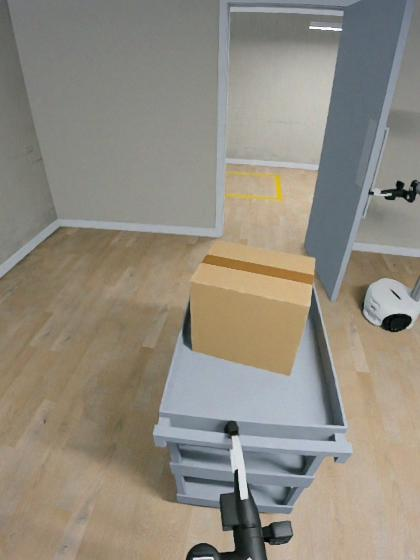

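Emit:
move(blocking=false, cameras=[], r2={"base": {"translate_m": 0.399, "strafe_m": -0.0286}, "contact_limits": {"strafe_m": 0.4}})

Emit:
wait(seconds=5, cameras=["r2_head_camera"])

Scene clock: 1830.47 s.
move: r2 moving
r1.base_odometry: x=-1.801 y=-0.968 heading=+1.201
r1.turned_by_wheels: +0.000
r1.turned_by_imu: +0.000
r1.base_tilt: forward=-1.6 right=+1.3
r1.lidar_m: 0.64 0.37 0.38 1.21 1.18 4.76 2.11 1.48 1.38 1.41 1.06 0.98
r1.base_status: not commanded
r1.joint_positions: lift_m=+0.720 arm_m=+0.000 wrist_yaw_rad=+1.220 wrist_pitch_rad=+0.002 wrist_roll_rad=+0.000 gripper_m=-0.024
r1.joint_status: not commanded
r1.measured_speeds: translate_m=+0.000 strafe_m=+0.000 rotate_rad=+0.000 lift_m=+0.000 arm_m=+0.000 wrist_yaw_rad=+0.000 wrist_pitch_rad=+0.000 wrist_roll_rad=+0.000
r1.motor_effort: lift_m=+24(24) arm_m=-4(4) wheel_0=+10(11) wheel_1=-1(2) wheel_2=+6(7)
r1.servo_current: wrist_yaw_rad=52(65) wrist_pitch_rad=46(46) wrist_roll_rad=39(59) gripper_m=65(78)
r1.contact_limits: strafe_m 0.5
r1.hand_pose: x=+0.3522 y=+0.2407 z=+0.8972 quat_wxyz=(+0.820, -0.001, +0.001, +0.573) (m; r1's base frame)
r1.wrist_depth_mm: - - 245 244 244 243 242 / - - 245 246 244 244 243 / - - 246 246 245 245 244 / - - 246 246 246 245 244 / - - 248 246 246 245 245 / - - 247 181 247 247 246 / - - 248 180 247 246 246
r2.base_odometry: x=-1.495 y=-0.462 heading=-2.736
r2.turned_by_wheels: +0.001
r2.turned_by_imu: +0.001
r2.base_tilt: forward=-0.7 right=+0.0
r2.lidar_m: 0.38 2.69 2.24 2.23 2.51 2.86 2.83 2.97 2.48 2.47 2.07 0.41
r2.base_status: translate_m moving; strafe_m moving
r2.joint_positions: lift_m=+0.686 arm_m=+0.000 wrist_yaw_rad=+0.006 wrist_pitch_rad=+0.002 wrist_roll_rad=+1.569 gripper_m=-0.018
r2.joint_status: not commanded
r2.measured_speeds: translate_m=+0.118 strafe_m=-0.010 rotate_rad=-0.004 lift_m=+0.000 arm_m=+0.000 wrist_yaw_rad=+0.000 wrist_pitch_rad=+0.000 wrist_roll_rad=+0.000
r2.motor_effort: lift_m=+21(21) arm_m=+2(4) wheel_0=+15(15) wheel_1=+9(9) wheel_2=-13(14)
r2.servo_current: wrist_yaw_rad=46(59) wrist_pitch_rad=39(46) wrist_roll_rad=39(52) gripper_m=72(78)
r2.contact_limits: strafe_m 0.4
r2.hand_pose: x=+0.4598 y=-0.0857 z=+0.8635 quat_wxyz=(+0.708, +0.706, +0.003, +0.002) (m; r2's base frame)
r2.wrist_depth_mm: - - - 148 204 - - / - 407 404 154 211 - - / - 433 433 158 218 - - / - 473 462 164 224 - - / - - 496 168 233 750 - / - - 187 174 183 1708 512 / - - - 112 248 1661 1229
pictures: none
No camera images: "cameras" was empty.

Scene clock: 1832.77 s.
earlier move: r2 done
r1.base_odometry: x=-1.801 y=-0.968 heading=+1.201
r1.turned_by_wheels: +0.000
r1.turned_by_imu: +0.000
r1.base_tilt: forward=-1.6 right=+1.3
r1.lidar_m: 0.65 0.36 0.36 1.03 1.24 4.77 2.11 1.47 1.37 1.43 1.05 0.97
r1.base_status: not commanded
r1.joint_positions: lift_m=+0.720 arm_m=+0.000 wrist_yaw_rad=+1.220 wrist_pitch_rad=+0.002 wrist_roll_rad=+0.000 gripper_m=-0.024
r1.joint_status: not commanded
r1.measured_speeds: translate_m=+0.000 strafe_m=+0.000 rotate_rad=+0.000 lift_m=+0.000 arm_m=+0.000 wrist_yaw_rad=+0.000 wrist_pitch_rad=+0.000 wrist_roll_rad=+0.000
r1.motor_effort: lift_m=+24(24) arm_m=-4(4) wheel_0=+10(11) wheel_1=-2(2) wheel_2=+6(7)
r1.servo_current: wrist_yaw_rad=52(65) wrist_pitch_rad=39(46) wrist_roll_rad=39(65) gripper_m=72(78)
r1.contact_limits: strafe_m 0.5
r1.hand_pose: x=+0.3522 y=+0.2407 z=+0.8972 quat_wxyz=(+0.820, -0.001, +0.001, +0.573) (m; r1's base frame)
r1.wrist_depth_mm: - - 246 244 245 244 243 / - - 246 245 245 244 243 / - - 246 244 245 245 244 / 1042 - 247 246 246 245 245 / 931 - 247 246 247 246 245 / - - 247 181 246 246 245 / - 144 248 180 247 247 246
r2.base_odometry: x=-1.844 y=-0.583 heading=-2.735
r2.turned_by_wheels: +0.000
r2.turned_by_imu: +0.001
r2.base_tilt: forward=-0.7 right=+0.1
r2.lidar_m: 0.39 2.61 2.18 2.17 2.41 3.21 3.22 3.05 2.51 2.52 1.69 0.41
r2.base_status: done
r2.joint_positions: lift_m=+0.686 arm_m=+0.000 wrist_yaw_rad=+0.003 wrist_pitch_rad=+0.002 wrist_roll_rad=+1.569 gripper_m=-0.018
r2.joint_status: not commanded
r2.measured_speeds: translate_m=+0.000 strafe_m=+0.000 rotate_rad=+0.000 lift_m=+0.000 arm_m=+0.000 wrist_yaw_rad=+0.000 wrist_pitch_rad=+0.000 wrist_roll_rad=+0.000
r2.motor_effort: lift_m=+21(21) arm_m=+4(4) wheel_0=+7(16) wheel_1=+3(10) wheel_2=+0(19)
r2.servo_current: wrist_yaw_rad=52(59) wrist_pitch_rad=39(46) wrist_roll_rad=46(59) gripper_m=65(85)
r2.contact_limits: strafe_m 0.4
r2.hand_pose: x=+0.4595 y=-0.0866 z=+0.8635 quat_wxyz=(+0.708, +0.706, +0.002, +0.001) (m; r2's base frame)
r2.wrist_depth_mm: - - - 161 220 - - / - - 427 164 223 - - / - 439 436 166 225 - - / - 466 459 170 231 - - / - - 484 173 235 - - / - - 187 175 183 1537 539 / - - - 112 242 1708 1229
wait: 2.30 of 5 s (r2 has come to rest)
pictures: r2_head_camera
Images, in order (width x height): r2_head_camera 420x560.

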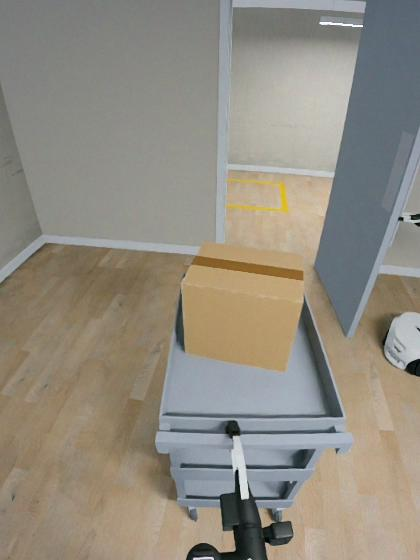

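Emit:
move(blocking=false, cameras=[], r2={"base": {"translate_m": -0.743, "strafe_m": 0.369}, "contact_limits": {"strafe_m": 0.4}})

Emit:
wait(seconds=6, cameras=["r2_head_camera"])

Scene clock: 1860.63 s.
move: r2 moving
r1.base_odometry: x=-1.801 y=-0.968 heading=+1.201
r1.turned_by_wheels: +0.000
r1.turned_by_imu: +0.000
r1.base_tilt: forward=-1.6 right=+1.3
r1.lidar_m: 0.67 0.35 0.37 1.05 1.21 4.79 2.10 1.44 1.38 1.39 1.04 0.97
r1.base_status: not commanded
r1.joint_positions: lift_m=+0.720 arm_m=+0.000 wrist_yaw_rad=+1.220 wrist_pitch_rad=+0.002 wrist_roll_rad=+0.000 gripper_m=-0.024
r1.joint_status: not commanded
r1.measured_speeds: translate_m=+0.000 strafe_m=+0.000 rotate_rad=+0.000 lift_m=+0.000 arm_m=+0.000 wrist_yaw_rad=+0.000 wrist_pitch_rad=+0.000 wrist_roll_rad=+0.000
r1.motor_effort: lift_m=+24(24) arm_m=-4(4) wheel_0=+10(11) wheel_1=-1(2) wheel_2=+6(7)
r1.servo_current: wrist_yaw_rad=46(59) wrist_pitch_rad=46(52) wrist_roll_rad=33(65) gripper_m=72(72)
r1.contact_limits: strafe_m 0.5
r1.hand_pose: x=+0.3522 y=+0.2407 z=+0.8972 quat_wxyz=(+0.820, -0.001, +0.001, +0.573) (m; r1's base frame)
r1.wrist_depth_mm: - - 245 244 244 243 243 / - - 246 245 244 244 244 / - - 246 245 244 245 244 / 1078 - 246 247 246 245 244 / 931 - 247 246 245 245 244 / - - 247 181 247 246 246 / - 144 248 180 247 246 245
r2.base_odometry: x=-1.809 y=-0.585 heading=-2.736
r2.turned_by_wheels: +0.000
r2.turned_by_imu: +0.000
r2.base_tilt: forward=-0.7 right=+0.0
r2.lidar_m: 0.39 2.62 2.17 2.16 2.42 3.18 3.17 3.05 2.55 2.52 1.72 0.40
r2.base_status: translate_m moving; strafe_m moving
r2.joint_positions: lift_m=+0.686 arm_m=+0.000 wrist_yaw_rad=+0.001 wrist_pitch_rad=+0.002 wrist_roll_rad=+1.569 gripper_m=-0.018
r2.joint_status: not commanded
r2.measured_speeds: translate_m=-0.122 strafe_m=+0.060 rotate_rad=-0.001 lift_m=+0.000 arm_m=+0.000 wrist_yaw_rad=-0.041 wrist_pitch_rad=+0.000 wrist_roll_rad=+0.000
r2.motor_effort: lift_m=+21(21) arm_m=-4(4) wheel_0=-14(14) wheel_1=-7(8) wheel_2=+17(18)
r2.servo_current: wrist_yaw_rad=46(52) wrist_pitch_rad=46(46) wrist_roll_rad=46(52) gripper_m=72(72)
r2.contact_limits: strafe_m 0.4
r2.hand_pose: x=+0.4595 y=-0.0870 z=+0.8635 quat_wxyz=(+0.708, +0.706, +0.001, +0.000) (m; r2's base frame)
r2.wrist_depth_mm: - - - 163 220 - - / - - 424 166 224 - - / - 442 439 167 228 - - / - 469 459 171 231 - - / - - 484 174 235 - - / - - 186 177 183 707 544 / - - - 112 242 1661 1229
pictures: none
No camera images: "cameras" was empty.

Scene clock: 1864.27 s.
earlier move: r2 done
r1.base_odometry: x=-1.801 y=-0.968 heading=+1.201
r1.turned_by_wheels: +0.000
r1.turned_by_imu: +0.000
r1.base_tilt: forward=-1.6 right=+1.2
r1.lidar_m: 0.67 0.37 0.36 1.86 1.65 4.75 2.08 1.45 1.38 1.42 1.06 0.98
r1.base_status: not commanded
r1.joint_positions: lift_m=+0.720 arm_m=+0.000 wrist_yaw_rad=+1.220 wrist_pitch_rad=+0.002 wrist_roll_rad=+0.000 gripper_m=-0.024
r1.joint_status: not commanded
r1.measured_speeds: translate_m=+0.000 strafe_m=+0.000 rotate_rad=+0.000 lift_m=+0.000 arm_m=+0.000 wrist_yaw_rad=+0.000 wrist_pitch_rad=+0.000 wrist_roll_rad=+0.000
r1.motor_effort: lift_m=+24(24) arm_m=-4(4) wheel_0=+10(11) wheel_1=-1(2) wheel_2=+6(7)
r1.servo_current: wrist_yaw_rad=65(72) wrist_pitch_rad=39(52) wrist_roll_rad=52(72) gripper_m=72(78)
r1.contact_limits: strafe_m 0.5
r1.hand_pose: x=+0.3522 y=+0.2407 z=+0.8972 quat_wxyz=(+0.820, -0.001, +0.001, +0.573) (m; r1's base frame)
r1.wrist_depth_mm: - - 245 244 244 243 243 / - - 246 245 244 243 243 / - - 246 245 246 244 244 / - - 246 246 245 244 244 / - - 247 247 246 246 245 / - - 247 181 247 246 245 / - - 248 180 246 245 247
r2.base_odometry: x=-1.016 y=-0.629 heading=-2.736
r2.turned_by_wheels: +0.000
r2.turned_by_imu: +0.000
r2.base_tilt: forward=-0.7 right=+0.1
r2.lidar_m: 0.42 2.38 1.98 1.94 2.20 2.41 2.40 2.72 2.76 2.72 0.42 0.39
r2.base_status: done
r2.joint_positions: lift_m=+0.686 arm_m=+0.000 wrist_yaw_rad=+0.003 wrist_pitch_rad=+0.002 wrist_roll_rad=+1.569 gripper_m=-0.018
r2.joint_status: not commanded
r2.measured_speeds: translate_m=+0.000 strafe_m=+0.000 rotate_rad=+0.000 lift_m=+0.000 arm_m=+0.000 wrist_yaw_rad=+0.000 wrist_pitch_rad=+0.000 wrist_roll_rad=+0.000
r2.motor_effort: lift_m=+21(21) arm_m=-4(5) wheel_0=-2(22) wheel_1=-5(8) wheel_2=+4(20)
r2.servo_current: wrist_yaw_rad=52(65) wrist_pitch_rad=39(52) wrist_roll_rad=33(59) gripper_m=72(85)
r2.contact_limits: strafe_m 0.4
r2.hand_pose: x=+0.4596 y=-0.0866 z=+0.8635 quat_wxyz=(+0.708, +0.706, +0.002, +0.000) (m; r2's base frame)
r2.wrist_depth_mm: - 373 375 130 186 - - / - 397 399 137 196 - - / - 439 433 145 206 - - / - - 477 153 218 - - / - - 525 164 231 1661 564 / - - 185 172 184 1618 504 / - - - 112 256 1808 1229
wait: 3.63 of 6 s (r2 has come to rest)
pictures: r2_head_camera
Images, in order (width x height): r2_head_camera 420x560.

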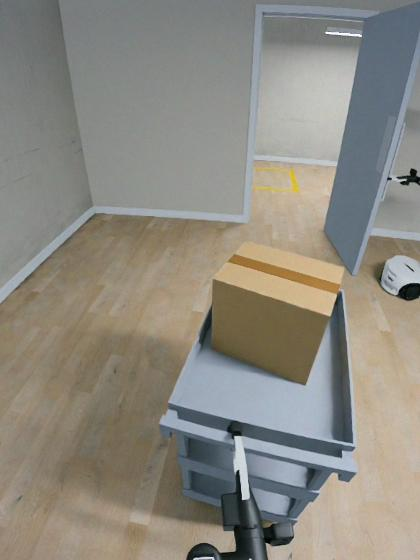

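Emit:
move(blocking=false, cameras=[], r2={"base": {"translate_m": 0.1872, "strafe_m": -0.0704}, "contact_limits": {"strafe_m": 0.4}})

Emit:
wait(seconds=5, cameras=["r2_head_camera"])

Scene clock: 1876.43 s.
move: r2 moving
r1.base_odometry: x=-1.801 y=-0.968 heading=+1.201
r1.turned_by_wheels: +0.000
r1.turned_by_imu: +0.000
r1.base_tilt: forward=-1.6 right=+1.3
r1.lidar_m: 0.65 0.36 0.39 1.81 1.63 4.77 2.10 1.49 1.40 1.42 1.07 0.98
r1.base_status: not commanded
r1.joint_positions: lift_m=+0.720 arm_m=+0.000 wrist_yaw_rad=+1.220 wrist_pitch_rad=+0.002 wrist_roll_rad=+0.000 gripper_m=-0.024
r1.joint_status: not commanded
r1.measured_speeds: translate_m=+0.000 strafe_m=+0.000 rotate_rad=+0.000 lift_m=+0.000 arm_m=+0.000 wrist_yaw_rad=+0.000 wrist_pitch_rad=+0.000 wrist_roll_rad=+0.000
r1.motor_effort: lift_m=+24(24) arm_m=-4(4) wheel_0=+11(11) wheel_1=-2(2) wheel_2=+6(7)
r1.servo_current: wrist_yaw_rad=52(65) wrist_pitch_rad=46(46) wrist_roll_rad=59(65) gripper_m=65(72)
r1.contact_limits: strafe_m 0.5
r1.hand_pose: x=+0.3522 y=+0.2407 z=+0.8972 quat_wxyz=(+0.820, -0.001, +0.001, +0.573) (m; r1's base frame)
r1.wrist_depth_mm: - - 245 244 244 244 243 / - - 245 245 245 244 243 / - - 246 245 245 244 244 / - - 247 246 246 245 244 / - - 247 247 246 245 245 / - - 247 181 246 246 246 / - - 248 180 247 246 246
r2.base_odometry: x=-1.049 y=-0.630 heading=-2.736
r2.turned_by_wheels: +0.000
r2.turned_by_imu: +0.001
r2.base_tilt: forward=-0.7 right=+0.1
r2.lidar_m: 0.41 2.39 1.98 1.94 2.22 2.41 2.44 2.79 2.72 2.71 0.45 0.37
r2.base_status: translate_m moving; strafe_m moving
r2.joint_positions: lift_m=+0.686 arm_m=+0.000 wrist_yaw_rad=+0.001 wrist_pitch_rad=+0.002 wrist_roll_rad=+1.569 gripper_m=-0.018
r2.joint_status: not commanded
r2.measured_speeds: translate_m=+0.122 strafe_m=-0.047 rotate_rad=-0.005 lift_m=+0.000 arm_m=+0.000 wrist_yaw_rad=-0.015 wrist_pitch_rad=+0.000 wrist_roll_rad=+0.000
r2.motor_effort: lift_m=+21(21) arm_m=+3(4) wheel_0=+8(14) wheel_1=+5(7) wheel_2=-15(16)
r2.servo_current: wrist_yaw_rad=52(59) wrist_pitch_rad=39(46) wrist_roll_rad=52(52) gripper_m=72(78)
r2.contact_limits: strafe_m 0.4
r2.hand_pose: x=+0.4594 y=-0.0870 z=+0.8635 quat_wxyz=(+0.708, +0.706, +0.001, +0.000) (m; r2's base frame)
r2.wrist_depth_mm: - 373 377 130 185 - - / - 397 397 138 196 - - / - 439 433 145 206 - - / - - 477 153 217 - - / - - 521 163 230 1618 - / - - 187 171 183 1661 488 / - - - 112 254 1808 1229
pictures: none
No camera images: "cameras" was empty.

Scene clock: 1877.93 s.
earlier move: r2 done
r1.base_odometry: x=-1.801 y=-0.968 heading=+1.201
r1.turned_by_wheels: +0.000
r1.turned_by_imu: +0.000
r1.base_tilt: forward=-1.6 right=+1.2
r1.lidar_m: 0.65 0.37 0.37 1.58 1.48 4.78 2.11 1.44 1.39 1.42 1.04 0.98
r1.base_status: not commanded
r1.joint_positions: lift_m=+0.720 arm_m=+0.000 wrist_yaw_rad=+1.220 wrist_pitch_rad=+0.002 wrist_roll_rad=+0.000 gripper_m=-0.024
r1.joint_status: not commanded
r1.measured_speeds: translate_m=+0.000 strafe_m=+0.000 rotate_rad=+0.000 lift_m=+0.000 arm_m=+0.000 wrist_yaw_rad=+0.000 wrist_pitch_rad=+0.000 wrist_roll_rad=+0.000
r1.motor_effort: lift_m=+24(24) arm_m=-4(4) wheel_0=+10(11) wheel_1=-1(2) wheel_2=+6(7)
r1.servo_current: wrist_yaw_rad=52(72) wrist_pitch_rad=39(52) wrist_roll_rad=46(65) gripper_m=72(78)
r1.contact_limits: strafe_m 0.5
r1.hand_pose: x=+0.3522 y=+0.2407 z=+0.8972 quat_wxyz=(+0.820, -0.001, +0.001, +0.573) (m; r1's base frame)
r1.wrist_depth_mm: - - 245 244 244 244 243 / - - 246 244 245 243 243 / - - 247 246 245 244 244 / - - 246 246 245 245 244 / - - 247 246 245 246 245 / - - 246 181 247 246 246 / - - 249 180 247 246 246
r2.base_odometry: x=-1.215 y=-0.638 heading=-2.735
r2.turned_by_wheels: +0.001
r2.turned_by_imu: +0.001
r2.base_tilt: forward=-0.7 right=+0.0
r2.lidar_m: 0.40 2.42 2.01 1.98 2.24 2.61 2.60 2.97 2.69 2.69 0.45 0.36
r2.base_status: done
r2.joint_positions: lift_m=+0.686 arm_m=+0.000 wrist_yaw_rad=+0.002 wrist_pitch_rad=+0.002 wrist_roll_rad=+1.569 gripper_m=-0.018
r2.joint_status: not commanded
r2.measured_speeds: translate_m=+0.000 strafe_m=+0.000 rotate_rad=+0.000 lift_m=+0.000 arm_m=+0.000 wrist_yaw_rad=+0.000 wrist_pitch_rad=+0.000 wrist_roll_rad=+0.000
r2.motor_effort: lift_m=+21(21) arm_m=+4(4) wheel_0=+6(14) wheel_1=+6(8) wheel_2=-3(19)
r2.servo_current: wrist_yaw_rad=39(65) wrist_pitch_rad=39(52) wrist_roll_rad=46(59) gripper_m=72(78)
r2.contact_limits: strafe_m 0.4
r2.hand_pose: x=+0.4594 y=-0.0870 z=+0.8635 quat_wxyz=(+0.708, +0.706, +0.001, +0.000) (m; r2's base frame)
r2.wrist_depth_mm: - 364 370 124 180 - - / - 394 397 133 191 - - / - 442 430 141 204 - - / - - 473 150 215 - - / - - 539 161 229 1618 554 / - - 186 170 183 1708 496 / - - - 112 257 1808 1229
wait: 1.50 of 5 s (r2 has come to rest)
pictures: r2_head_camera
Images, in order (width x height): r2_head_camera 420x560.

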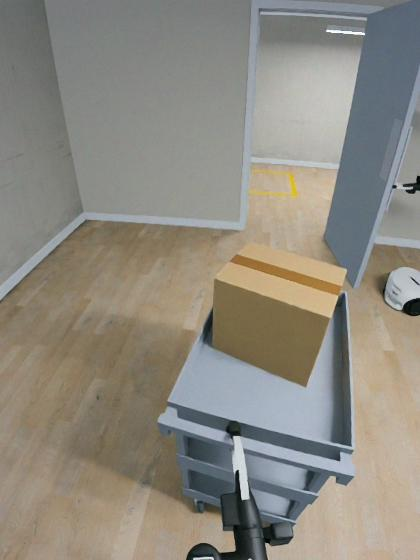

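Emit:
move(blocking=false, cameras=[], r2={"base": {"translate_m": 0.371, "strafe_m": -0.15}, "contact_limits": {"strafe_m": 0.4}})

Emit:
wait(seconds=5, cameras=["r2_head_camera"])

Scene clock: 1885.93 s.
move: r2 moving
r1.base_odometry: x=-1.801 y=-0.968 heading=+1.201
r1.turned_by_wheels: +0.000
r1.turned_by_imu: +0.000
r1.base_tilt: forward=-1.6 right=+1.3
r1.lidar_m: 0.65 0.36 0.37 1.57 1.41 4.77 2.06 1.48 1.39 1.43 1.06 0.98
r1.base_status: not commanded
r1.joint_positions: lift_m=+0.720 arm_m=+0.000 wrist_yaw_rad=+1.220 wrist_pitch_rad=+0.002 wrist_roll_rad=+0.000 gripper_m=-0.024
r1.joint_status: not commanded
r1.measured_speeds: translate_m=+0.000 strafe_m=+0.000 rotate_rad=+0.000 lift_m=+0.000 arm_m=+0.000 wrist_yaw_rad=+0.000 wrist_pitch_rad=+0.000 wrist_roll_rad=+0.000
r1.motor_effort: lift_m=+24(24) arm_m=-4(4) wheel_0=+10(11) wheel_1=-2(2) wheel_2=+6(6)
r1.servo_current: wrist_yaw_rad=59(65) wrist_pitch_rad=39(46) wrist_roll_rad=59(65) gripper_m=65(72)
r1.contact_limits: strafe_m 0.5
r1.hand_pose: x=+0.3522 y=+0.2407 z=+0.8972 quat_wxyz=(+0.820, -0.001, +0.001, +0.573) (m; r1's base frame)
r1.wrist_depth_mm: - - 245 244 244 243 243 / - - 245 244 244 244 243 / - - 246 244 245 244 244 / - - 246 246 246 244 245 / - - 247 246 247 245 245 / - - 246 181 247 246 245 / - - 248 180 247 247 246
r2.base_odometry: x=-1.249 y=-0.639 heading=-2.734
r2.turned_by_wheels: +0.001
r2.turned_by_imu: +0.002
r2.base_tilt: forward=-0.7 right=+0.0
r2.lidar_m: 0.43 2.44 2.01 1.99 2.22 2.63 2.62 2.98 2.71 2.68 0.40 0.37
r2.base_status: translate_m moving; strafe_m moving
r2.joint_positions: lift_m=+0.686 arm_m=+0.000 wrist_yaw_rad=+0.006 wrist_pitch_rad=+0.002 wrist_roll_rad=+1.569 gripper_m=-0.018
r2.joint_status: not commanded
r2.measured_speeds: translate_m=+0.121 strafe_m=-0.049 rotate_rad=-0.001 lift_m=+0.000 arm_m=+0.000 wrist_yaw_rad=+0.016 wrist_pitch_rad=+0.000 wrist_roll_rad=+0.000
r2.motor_effort: lift_m=+21(21) arm_m=+4(4) wheel_0=+18(23) wheel_1=+8(9) wheel_2=-14(15)
r2.servo_current: wrist_yaw_rad=59(59) wrist_pitch_rad=39(46) wrist_roll_rad=46(59) gripper_m=72(78)
r2.contact_limits: strafe_m 0.4
r2.hand_pose: x=+0.4598 y=-0.0856 z=+0.8635 quat_wxyz=(+0.708, +0.706, +0.003, +0.002) (m; r2's base frame)
r2.wrist_depth_mm: - 359 355 118 174 - - / - 392 389 - 182 - - / - 436 430 134 197 - - / - - 480 143 211 732 - / - - - 154 226 1756 535 / - - 189 168 184 1661 488 / - - - 112 256 1863 1205
pictures: none
No camera images: "cameras" was empty.

Scene clock: 1888.17 s.
earlier move: r2 done
r1.base_odometry: x=-1.801 y=-0.968 heading=+1.201
r1.turned_by_wheels: +0.000
r1.turned_by_imu: +0.000
r1.base_tilt: forward=-1.6 right=+1.2
r1.lidar_m: 0.64 0.34 0.39 1.13 1.16 4.77 2.09 1.45 1.39 1.42 1.06 0.96
r1.base_status: not commanded
r1.joint_positions: lift_m=+0.720 arm_m=+0.000 wrist_yaw_rad=+1.220 wrist_pitch_rad=+0.002 wrist_roll_rad=+0.000 gripper_m=-0.024
r1.joint_status: not commanded
r1.measured_speeds: translate_m=+0.000 strafe_m=+0.000 rotate_rad=+0.000 lift_m=+0.000 arm_m=+0.000 wrist_yaw_rad=+0.000 wrist_pitch_rad=+0.000 wrist_roll_rad=+0.000
r1.motor_effort: lift_m=+24(24) arm_m=-4(4) wheel_0=+11(11) wheel_1=-1(2) wheel_2=+6(7)
r1.servo_current: wrist_yaw_rad=59(72) wrist_pitch_rad=46(52) wrist_roll_rad=59(65) gripper_m=65(78)
r1.contact_limits: strafe_m 0.5
r1.hand_pose: x=+0.3522 y=+0.2407 z=+0.8972 quat_wxyz=(+0.820, -0.001, +0.001, +0.573) (m; r1's base frame)
r1.wrist_depth_mm: - - 245 244 244 243 243 / - - 246 246 244 244 244 / - - 246 245 245 245 244 / - - 246 245 245 245 243 / - - 247 246 246 245 245 / - - 248 181 246 245 246 / 1229 1281 248 180 247 246 246
r2.base_odometry: x=-1.615 y=-0.647 heading=-2.735
r2.turned_by_wheels: -0.001
r2.turned_by_imu: +0.002
r2.base_tilt: forward=-0.7 right=+0.1
r2.lidar_m: 0.43 2.50 2.07 2.06 2.31 3.00 2.99 3.19 2.61 2.63 0.39 0.35
r2.base_status: done
r2.joint_positions: lift_m=+0.686 arm_m=+0.000 wrist_yaw_rad=+0.003 wrist_pitch_rad=+0.002 wrist_roll_rad=+1.569 gripper_m=-0.018
r2.joint_status: not commanded
r2.measured_speeds: translate_m=+0.000 strafe_m=+0.000 rotate_rad=+0.000 lift_m=+0.000 arm_m=+0.000 wrist_yaw_rad=+0.000 wrist_pitch_rad=+0.000 wrist_roll_rad=+0.000
r2.motor_effort: lift_m=+21(21) arm_m=+4(4) wheel_0=+2(24) wheel_1=+5(9) wheel_2=-3(15)
r2.servo_current: wrist_yaw_rad=52(65) wrist_pitch_rad=39(46) wrist_roll_rad=46(59) gripper_m=72(78)
r2.contact_limits: strafe_m 0.4
r2.hand_pose: x=+0.4596 y=-0.0865 z=+0.8635 quat_wxyz=(+0.708, +0.706, +0.002, +0.001) (m; r2's base frame)
r2.wrist_depth_mm: - 355 353 113 169 - - / - 392 392 121 181 - - / - 445 436 129 194 - - / - - 492 141 209 691 - / - - - 154 227 1863 504 / - - 187 170 183 1708 1205 / - - - 112 271 327 1138
wait: 2.23 of 5 s (r2 has come to rest)
pictures: r2_head_camera
Images, in order (width x height): r2_head_camera 420x560.

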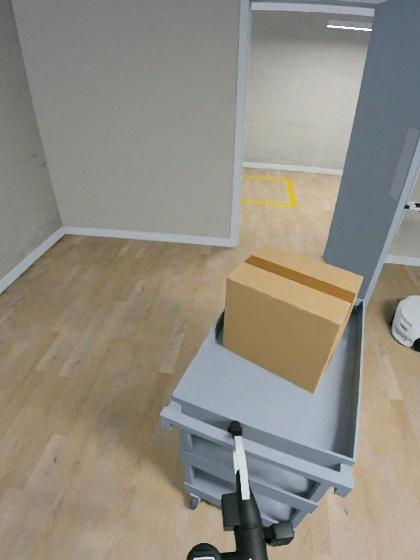

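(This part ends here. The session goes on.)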